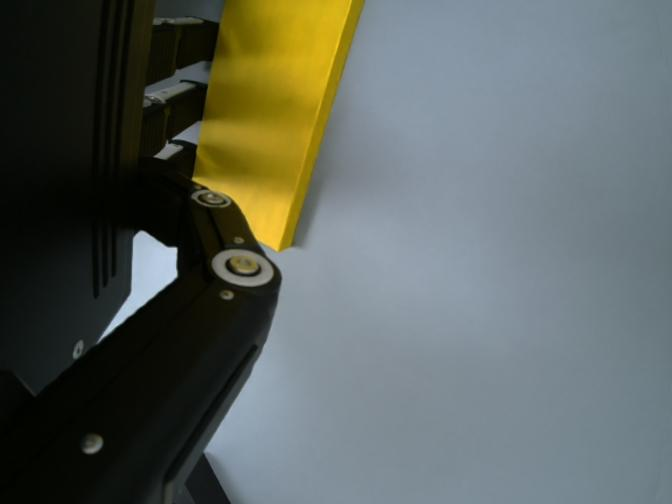

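Emit:
move(
  arm4={"target": [0.365, -0.515, 0.744, -0.2391, 0.8924, 0.3697, -0.0990], "speed": 0.08},
  cameras=["arm4_cam_wrist", "arm1_cam_wrist"],
)

Scene clock: 2423.40 s.
Joint torques (N m): arm1=[2.14 -18.78 10.76 0.46 0.16 -0.19] | arm2=[-1.38 -10.11 9.58 0.27 -0.02 -0.07] | arm3=[1.61 -17.49 11.92 0.61 -0.32 0.08] | arm4=[-3.19 -4.78 10.65 0.64 0.78 -0.08]
Heat: arm1: hottest joint3_rad 55 °C; arm2: hottest joint3_rad 40 °C; arm3: hottest joint3_rad 50 °C; arm4: hottest joint3_rad 47 °C.
move: arm4 off_target
Joint velocities: within noise
arm1, arm2, arm3: as last shown
arm1.index_load_n: 0.0
arm3.ring_load_n: 0.0
arm4.joint_positions: joint1_rad=-1.182 joint2_rad=+1.496 joint3_rad=+0.807 joint4_rad=-1.137 joint5_rad=-0.522 joint6_rad=-2.031 hand_little=+1.000 hand_ring=+1.000 hand_middle=+1.000 hand_index=+1.000 hand_thumb_turn=-1.000 hand_thumb_bend=-0.900 hand_force_limit=+0.000 hand_speed=+0.200
arm4.joint_status: not commanded
arm4.hand_stopped_by: target,target,target,target,target,target
arm4.little_load_n: -0.5
arm4.ring_load_n: 0.0
arm4.middle_load_n: 0.5
arm4.index_load_n: 0.0
arm4.thumb_bend_load_n: 0.0
arm4.thumb_turn_load_n: 0.5
arm4.hand: x=+0.3402 y=-0.5110 z=+0.7458 quat_wxyz=(-0.253, +0.886, +0.371, -0.113)
arm4.hand_target: x=+0.3642 y=-0.5151 z=+0.7448 quat_wxyz=(-0.239, +0.892, +0.370, -0.099)
arm4.hand_status: off_target (0.025 m and 2.3 deg from the pose sent, 0.052 m and 1.8 deg at the start)
pictures: arm1_cam_wrist, arm4_cam_wrist
arm1_cam_wrist: T_world_to_cam=[[-0.96718, -0.2526, 0.02747, 0.39471], [-0.21911, 0.88389, 0.4132, 0.07654], [-0.12865, 0.39362, -0.91023, 1.28043]] pos_world=[0.56326, -0.47195, 1.12302]
arm4_cam_wrist: T_world_to_cam=[[0.78299, -0.37266, -0.49805, -0.08745], [-0.23984, -0.91963, 0.31105, -0.61979], [-0.57393, -0.1241, -0.80944, 0.8441]] pos_world=[0.40428, -0.49781, 0.83248]

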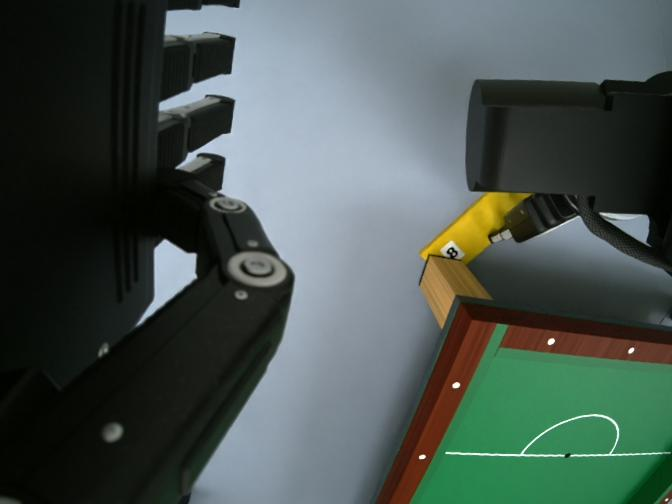

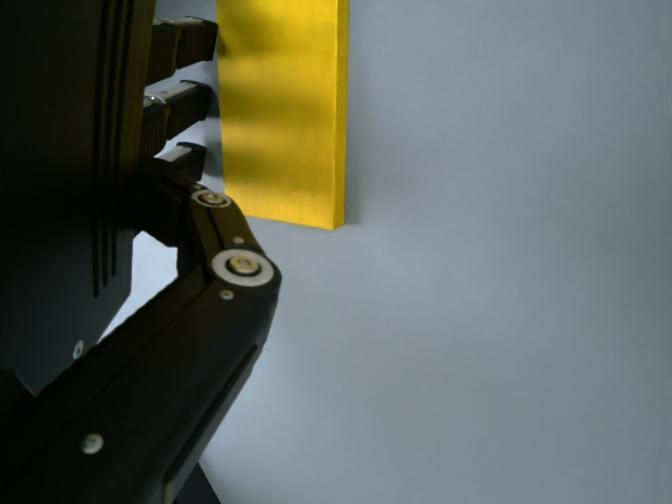

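Emit:
move(
  arm4={"target": [0.392, -0.528, 0.744, -0.2391, 0.8924, 0.3697, -0.0990], "speed": 0.08},
  cameras=["arm4_cam_wrist", "arm1_cam_wrist"],
)

Emit:
zoom_image(
  camera="arm1_cam_wrist",
  region=[370, 160, 590, 320],
)

Scene clock: 2426.30 s.
Joint torques (N m): arm1=[2.14 -18.78 10.74 0.46 0.16 -0.19] | arm2=[-0.03 -8.47 9.57 0.16 -0.07 -0.05] | arm3=[1.73 -18.2 11.86 0.46 -0.32 0.1] | arm4=[-2.61 -4.42 10.77 0.87 0.73 -0.04]
Heat: arm1: hottest joint3_rad 55 °C; arm2: hottest joint3_rad 40 °C; arm3: hottest joint3_rad 50 °C; arm4: hottest joint3_rad 47 °C.
move: arm4 off_target
Joint velocities: within noise
arm1, arm2, arm3: as last shown
arm4.joint_positions: joint1_rad=-1.234 joint2_rad=+1.541 joint3_rad=+0.863 joint4_rad=-1.170 joint5_rad=-0.496 joint6_rad=-2.065 hand_little=+1.000 hand_ring=+1.000 hand_middle=+1.000 hand_index=+1.000 hand_thumb_turn=-1.000 hand_thumb_bend=-0.900 hand_force_limit=+0.000 hand_speed=+0.200
arm4.joint_status: not commanded
arm4.hand_stopped_by: target,target,target,target,target,target
arm4.little_load_n: 0.0
arm4.ring_load_n: 0.5
arm4.middle_load_n: 0.0
arm4.index_load_n: 0.0
arm4.thumb_bend_load_n: 0.0
arm4.thumb_turn_load_n: 0.0
arm4.hand: x=+0.3641 y=-0.5235 z=+0.7473 quat_wxyz=(-0.245, +0.892, +0.363, -0.114)
arm4.hand_target: x=+0.3907 y=-0.5278 z=+0.7450 quat_wxyz=(-0.232, +0.898, +0.362, -0.097)
arm4.hand_status: off_target (0.028 m and 2.0 deg from the pose sent, 0.055 m and 2.3 deg at the start; a joint's target at an end of its range on 22 of 29 steps)
pictures: arm1_cam_wrist, arm4_cam_wrist
arm1_cam_wrist: T_world_to_cam=[[-0.96718, -0.2526, 0.02747, 0.39471], [-0.21911, 0.88389, 0.4132, 0.07654], [-0.12865, 0.39362, -0.91023, 1.28043]] pos_world=[0.56326, -0.47195, 1.12302]
arm4_cam_wrist: T_world_to_cam=[[0.77706, -0.39453, -0.49043, -0.12507], [-0.25535, -0.90977, 0.32728, -0.62731], [-0.5753, -0.12908, -0.80769, 0.85409]] pos_world=[0.42836, -0.50981, 0.83381]

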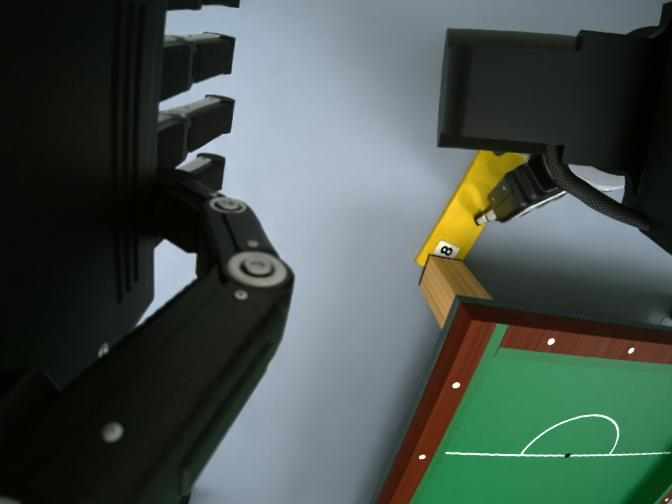

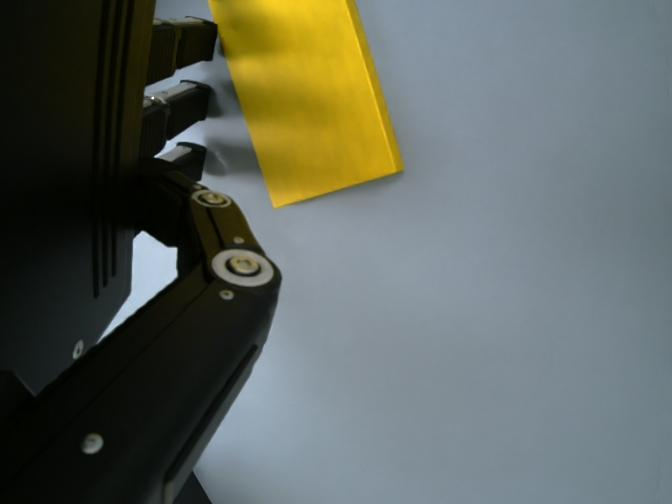

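Scaled by 2.291 from the camera's image (finer frame: 960x720).

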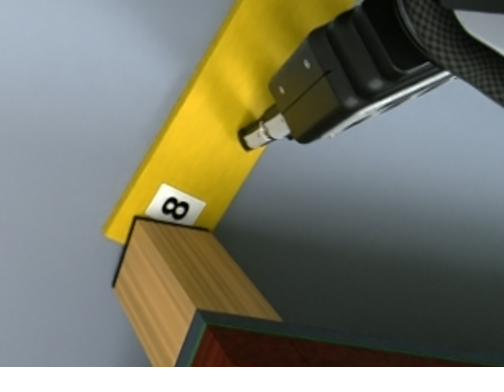

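Emit:
move(
  arm4={"target": [0.335, -0.535, 0.80, -0.2391, 0.8924, 0.3697, -0.0990], "speed": 0.15},
)

Emit:
move(
  arm4={"target": [0.280, -0.565, 0.80, -0.2549, 0.9512, 0.1677, -0.0449], "speed": 0.15},
)

Emit:
move(
  arm4={"target": [0.280, -0.565, 0.750, -0.2549, 0.9512, 0.1677, -0.0449], "speed": 0.12},
  cameras=["arm4_cam_wrist", "arm1_cam_wrist"],
)

Scene clock: 2439.27 s.
Joint torques (N m): arm1=[2.08 -18.73 10.77 0.47 0.16 -0.19] | arm2=[-0.91 -9.29 9.72 0.06 -0.11 -0.07] | arm3=[2.2 -17.96 11.81 0.4 -0.32 0.12] | arm4=[-0.26 -4.78 7.45 -0.13 -0.39 -0.01]
Heat: arm1: hottest joint3_rad 55 °C; arm2: hottest joint3_rad 40 °C; arm3: hottest joint3_rad 50 °C; arm4: hottest joint3_rad 47 °C.
move: arm4 done
Joint velocities: within noise
arm1, arm2, arm3: as last shown
arm1.little_load_n: 0.5
arm2.little_load_n: 0.5
arm3.index_load_n: 0.5
arm4.joint_positions: joint1_rad=-1.234 joint2_rad=+1.340 joint3_rad=+0.842 joint4_rad=-1.292 joint5_rad=-0.483 joint6_rad=-2.065 hand_little=+1.000 hand_ring=+1.000 hand_middle=+1.000 hand_index=+1.000 hand_thumb_turn=-1.000 hand_thumb_bend=-0.900 hand_force_limit=+0.000 hand_speed=+0.200
arm4.joint_status: not commanded
arm4.hand_stopped_by: target,target,target,target,target,target
arm4.little_load_n: 0.0
arm4.ring_load_n: 0.0
arm4.middle_load_n: 0.0
arm4.index_load_n: 0.0
arm4.thumb_bend_load_n: 0.0
arm4.thumb_turn_load_n: 0.0
arm4.hand: x=+0.3426 y=-0.5333 z=+0.8038 quat_wxyz=(-0.238, +0.893, +0.372, -0.087)
arm4.hand_target: x=+0.3350 y=-0.5350 z=+0.8001 quat_wxyz=(-0.239, +0.892, +0.370, -0.099)
arm4.hand_status: done (0.009 m and 1.4 deg from the pose sent, 0.061 m and 2.0 deg at the start)
pictures: none

Scene clock: 2441.47 s.
Joint torques (N m): arm1=[2.08 -18.78 10.77 0.47 0.16 -0.19] | arm2=[-0.32 -9.23 9.61 0.06 -0.12 -0.09] | arm3=[1.55 -17.85 11.75 0.61 -0.33 0.11] | arm4=[-1.9 -2.96 8.12 0.81 -0.4 0.09]
Heat: arm1: hottest joint3_rad 55 °C; arm2: hottest joint3_rad 40 °C; arm3: hottest joint3_rad 50 °C; arm4: hottest joint3_rad 47 °C.
move: arm4 done
Joint velocities: within noise
arm1, arm2, arm3: as last shown
arm1.little_load_n: 0.0
arm2.little_load_n: 0.0
arm2.thumb_bend_load_n: -0.5
arm3.little_load_n: 0.5
arm3.index_load_n: 0.0
arm4.joint_positions: joint1_rad=-1.329 joint2_rad=+1.085 joint3_rad=+0.636 joint4_rad=-1.194 joint5_rad=-0.533 joint6_rad=-1.707 hand_little=+1.000 hand_ring=+1.000 hand_middle=+1.000 hand_index=+1.000 hand_thumb_turn=-1.000 hand_thumb_bend=-0.900 hand_force_limit=+0.000 hand_speed=+0.200
arm4.joint_status: not commanded
arm4.hand_stopped_by: target,target,target,target,target,target
arm4.little_load_n: 0.0
arm4.ring_load_n: 0.0
arm4.middle_load_n: 0.0
arm4.index_load_n: 0.0
arm4.thumb_bend_load_n: 0.0
arm4.thumb_turn_load_n: 0.0
arm4.hand: x=+0.2812 y=-0.5627 z=+0.8022 quat_wxyz=(-0.254, +0.949, +0.179, -0.047)
arm4.hand_target: x=+0.2799 y=-0.5650 z=+0.8000 quat_wxyz=(-0.255, +0.951, +0.168, -0.045)
arm4.hand_status: done (0.003 m and 1.3 deg from the pose sent, 0.070 m and 24.9 deg at the start)
pictures: none

Scene clock: 2442.50 s.
Joint torques (N m): arm1=[2.14 -18.78 10.76 0.46 0.16 -0.19] | arm2=[-0.97 -9.58 9.73 -0.14 -0.09 -0.06] | arm3=[1.73 -17.79 12.05 0.49 -0.37 0.12] | arm4=[-0.79 -2.84 7.54 0.96 -0.45 0.14]
Heat: arm1: hottest joint3_rad 55 °C; arm2: hottest joint3_rad 40 °C; arm3: hottest joint3_rad 50 °C; arm4: hottest joint3_rad 47 °C.
move: arm4 done
Joint velocities: within noise
arm1.joint_positions: joint1_rad=+1.520 joint2_rad=+2.118 joint3_rad=+2.374 joint4_rad=-1.696 joint5_rad=+0.025 joint6_rad=-1.626 hand_little=+1.000 hand_ring=+1.000 hand_middle=+1.000 hand_index=+1.000 hand_thumb_turn=-1.000 hand_thumb_bend=-0.900 hand_force_limit=+0.000 hand_speed=+0.200
arm1.joint_status: not commanded
arm1.hand_stopped_by: target,target,target,target,target,target
arm1.little_load_n: 0.0
arm1.ring_load_n: 0.0
arm1.middle_load_n: 0.0
arm1.index_load_n: 0.0
arm1.thumb_bend_load_n: 0.0
arm1.thumb_turn_load_n: 0.0
arm1.hand: x=+0.5471 y=-0.4299 z=+1.0211 quat_wxyz=(-0.054, -0.706, +0.705, -0.037)
arm1.hand_target: x=+0.5502 y=-0.4385 z=+1.0394 quat_wxyz=(-0.070, -0.712, +0.697, -0.050)
arm1.hand_status: not commanded
arm2.joint_positions: joint1_rad=-1.496 joint2_rad=+1.468 joint3_rad=+1.628 joint4_rad=-1.689 joint5_rad=-0.012 joint6_rad=+0.090 hand_little=+1.000 hand_ring=+1.000 hand_middle=+1.000 hand_index=+1.000 hand_thumb_turn=-1.000 hand_thumb_bend=-0.900 hand_force_limit=+0.000 hand_speed=+0.200
arm2.joint_status: not commanded
arm2.hand_stopped_by: target,target,fault,target,target,target
arm2.little_load_n: 0.0
arm2.ring_load_n: 0.0
arm2.middle_load_n: -0.5
arm2.index_load_n: 0.0
arm2.thumb_bend_load_n: 0.0
arm2.thumb_turn_load_n: 0.0
arm2.hand: x=-0.2618 y=+0.5832 z=+1.0463 quat_wxyz=(+0.013, -0.713, -0.701, +0.016)
arm2.hand_target: x=-0.2654 y=+0.5830 z=+1.0495 quat_wxyz=(+0.011, -0.710, -0.704, +0.016)
arm2.hand_status: not commanded
arm3.joint_positions: joint1_rad=+0.826 joint2_rad=+2.295 joint3_rad=+2.551 joint4_rad=-1.640 joint5_rad=+0.000 joint6_rad=+0.648 hand_little=-0.700 hand_ring=-0.700 hand_middle=-0.700 hand_index=-0.700 hand_thumb_turn=-1.000 hand_thumb_bend=+0.600 hand_force_limit=+0.000 hand_speed=+0.200
arm3.joint_status: not commanded
arm3.hand_stopped_by: target,target,target,target,target,target
arm3.little_load_n: 0.0
arm3.ring_load_n: 0.0
arm3.middle_load_n: 0.0
arm3.index_load_n: 0.0
arm3.thumb_bend_load_n: 0.0
arm3.thumb_turn_load_n: 0.0
arm3.hand: x=-0.2000 y=+0.4089 z=+0.9914 quat_wxyz=(-0.090, +0.754, -0.651, +0.000)
arm3.hand_target: x=-0.2011 y=+0.4186 z=+0.9898 quat_wxyz=(-0.093, +0.753, -0.652, -0.002)
arm3.hand_status: not commanded
arm4.joint_positions: joint1_rad=-1.329 joint2_rad=+1.171 joint3_rad=+0.546 joint4_rad=-1.010 joint5_rad=-0.533 joint6_rad=-1.704 hand_little=+1.000 hand_ring=+1.000 hand_middle=+1.000 hand_index=+1.000 hand_thumb_turn=-1.000 hand_thumb_bend=-0.900 hand_force_limit=+0.000 hand_speed=+0.200
arm4.joint_status: not commanded
arm4.hand_stopped_by: target,target,target,target,target,target
arm4.little_load_n: 0.0
arm4.ring_load_n: 0.0
arm4.middle_load_n: 0.0
arm4.index_load_n: 0.0
arm4.thumb_bend_load_n: 0.0
arm4.thumb_turn_load_n: 0.0
arm4.hand: x=+0.2813 y=-0.5633 z=+0.7529 quat_wxyz=(-0.255, +0.949, +0.178, -0.043)
arm4.hand_target: x=+0.2799 y=-0.5650 z=+0.7501 quat_wxyz=(-0.255, +0.951, +0.168, -0.045)
arm4.hand_status: done (0.004 m and 1.2 deg from the pose sent, 0.052 m and 1.3 deg at the start)
pictures: arm1_cam_wrist, arm4_cam_wrist
arm1_cam_wrist: T_world_to_cam=[[-0.96718, -0.2526, 0.02747, 0.39471], [-0.21911, 0.88389, 0.4132, 0.07654], [-0.12865, 0.39362, -0.91023, 1.28043]] pos_world=[0.56326, -0.47195, 1.12302]
arm4_cam_wrist: T_world_to_cam=[[0.57407, -0.67735, -0.46005, -0.19874], [-0.61037, -0.72852, 0.31099, -0.4723], [-0.5458, 0.10227, -0.83165, 0.94588]] pos_world=[0.34208, -0.57543, 0.84209]

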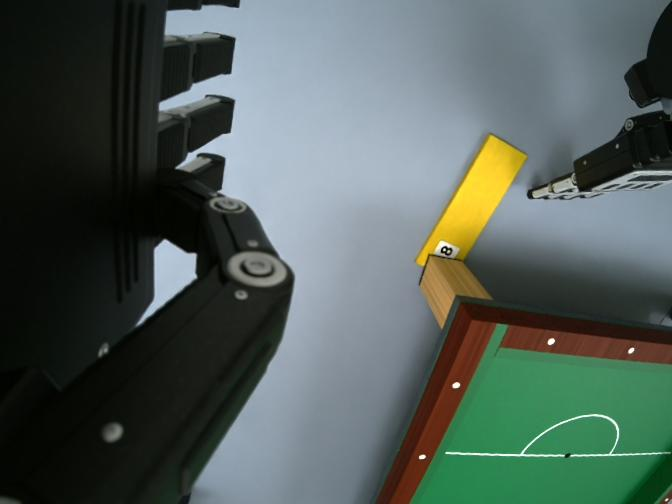

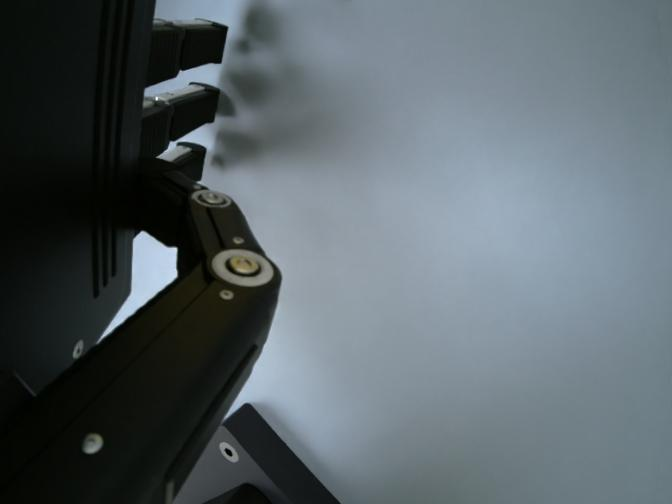

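Emit:
move(
  arm4={"target": [0.325, -0.568, 0.748, -0.2549, 0.9512, 0.1677, -0.0449], "speed": 0.08},
  cameras=["arm1_cam_wrist"],
)

Emit:
zoom_image(
  camera="arm1_cam_wrist",
  region=[360, 110, 610, 320],
)

Scene clock: 2448.37 s.
Joint torques (N m): arm1=[2.08 -18.78 10.77 0.46 0.16 -0.19] | arm2=[-0.21 -9.47 9.42 0.1 -0.09 -0.08] | arm3=[1.44 -17.73 11.92 0.47 -0.31 0.08] | arm4=[-1.67 -2.61 12.04 2.25 0.31 -0.18]
Heat: arm1: hottest joint3_rad 55 °C; arm2: hottest joint3_rad 40 °C; arm3: hottest joint3_rad 50 °C; arm4: hottest joint3_rad 48 °C.
move: arm4 off_target
Joint velocities: within noise
arm1, arm2, arm3: as last shown
arm2.middle_load_n: 0.0
arm4.joint_positions: joint1_rad=-1.369 joint2_rad=+1.281 joint3_rad=+0.593 joint4_rad=-1.054 joint5_rad=-0.548 joint6_rad=-1.727 hand_little=+1.000 hand_ring=+1.000 hand_middle=+1.000 hand_index=+1.000 hand_thumb_turn=-1.000 hand_thumb_bend=-0.900 hand_force_limit=+0.000 hand_speed=+0.200
arm4.joint_status: not commanded
arm4.hand_stopped_by: target,target,target,target,target,target
arm4.little_load_n: 0.0
arm4.ring_load_n: 0.0
arm4.middle_load_n: 0.0
arm4.index_load_n: 0.0
arm4.thumb_bend_load_n: 0.0
arm4.thumb_turn_load_n: 0.0
arm4.hand: x=+0.2840 y=-0.5686 z=+0.7469 quat_wxyz=(-0.261, +0.949, +0.155, -0.086)
arm4.hand_target: x=+0.3230 y=-0.5684 z=+0.7509 quat_wxyz=(-0.254, +0.952, +0.167, -0.045)
arm4.hand_status: off_target (0.041 m and 5.1 deg from the pose sent, 0.044 m and 1.2 deg at the start)
arm1_cam_wrist: T_world_to_cam=[[-0.96718, -0.2526, 0.02747, 0.39471], [-0.21911, 0.88389, 0.4132, 0.07654], [-0.12865, 0.39362, -0.91023, 1.28043]] pos_world=[0.56326, -0.47195, 1.12302]

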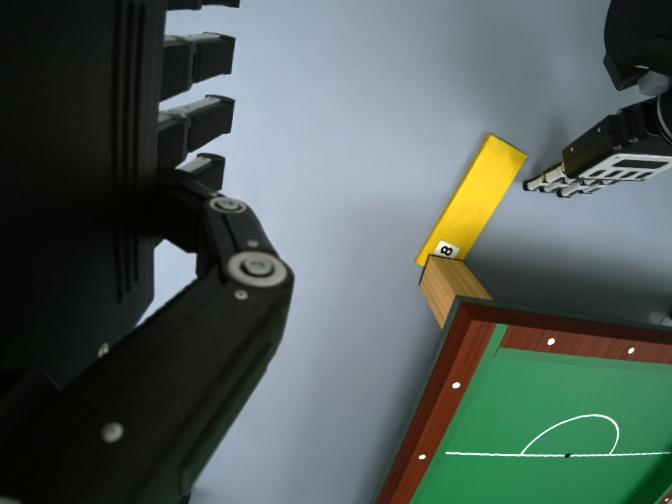

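Scaled by 2.016 from the camera's image (finer frame: 960x720).

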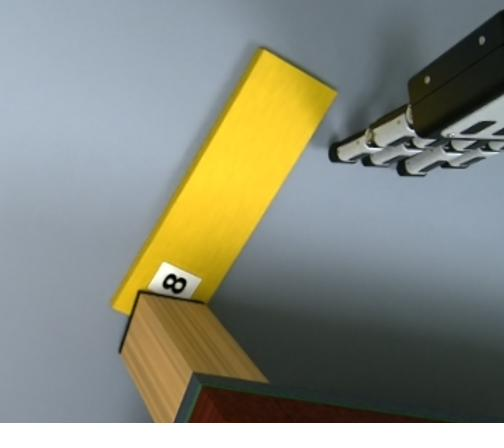

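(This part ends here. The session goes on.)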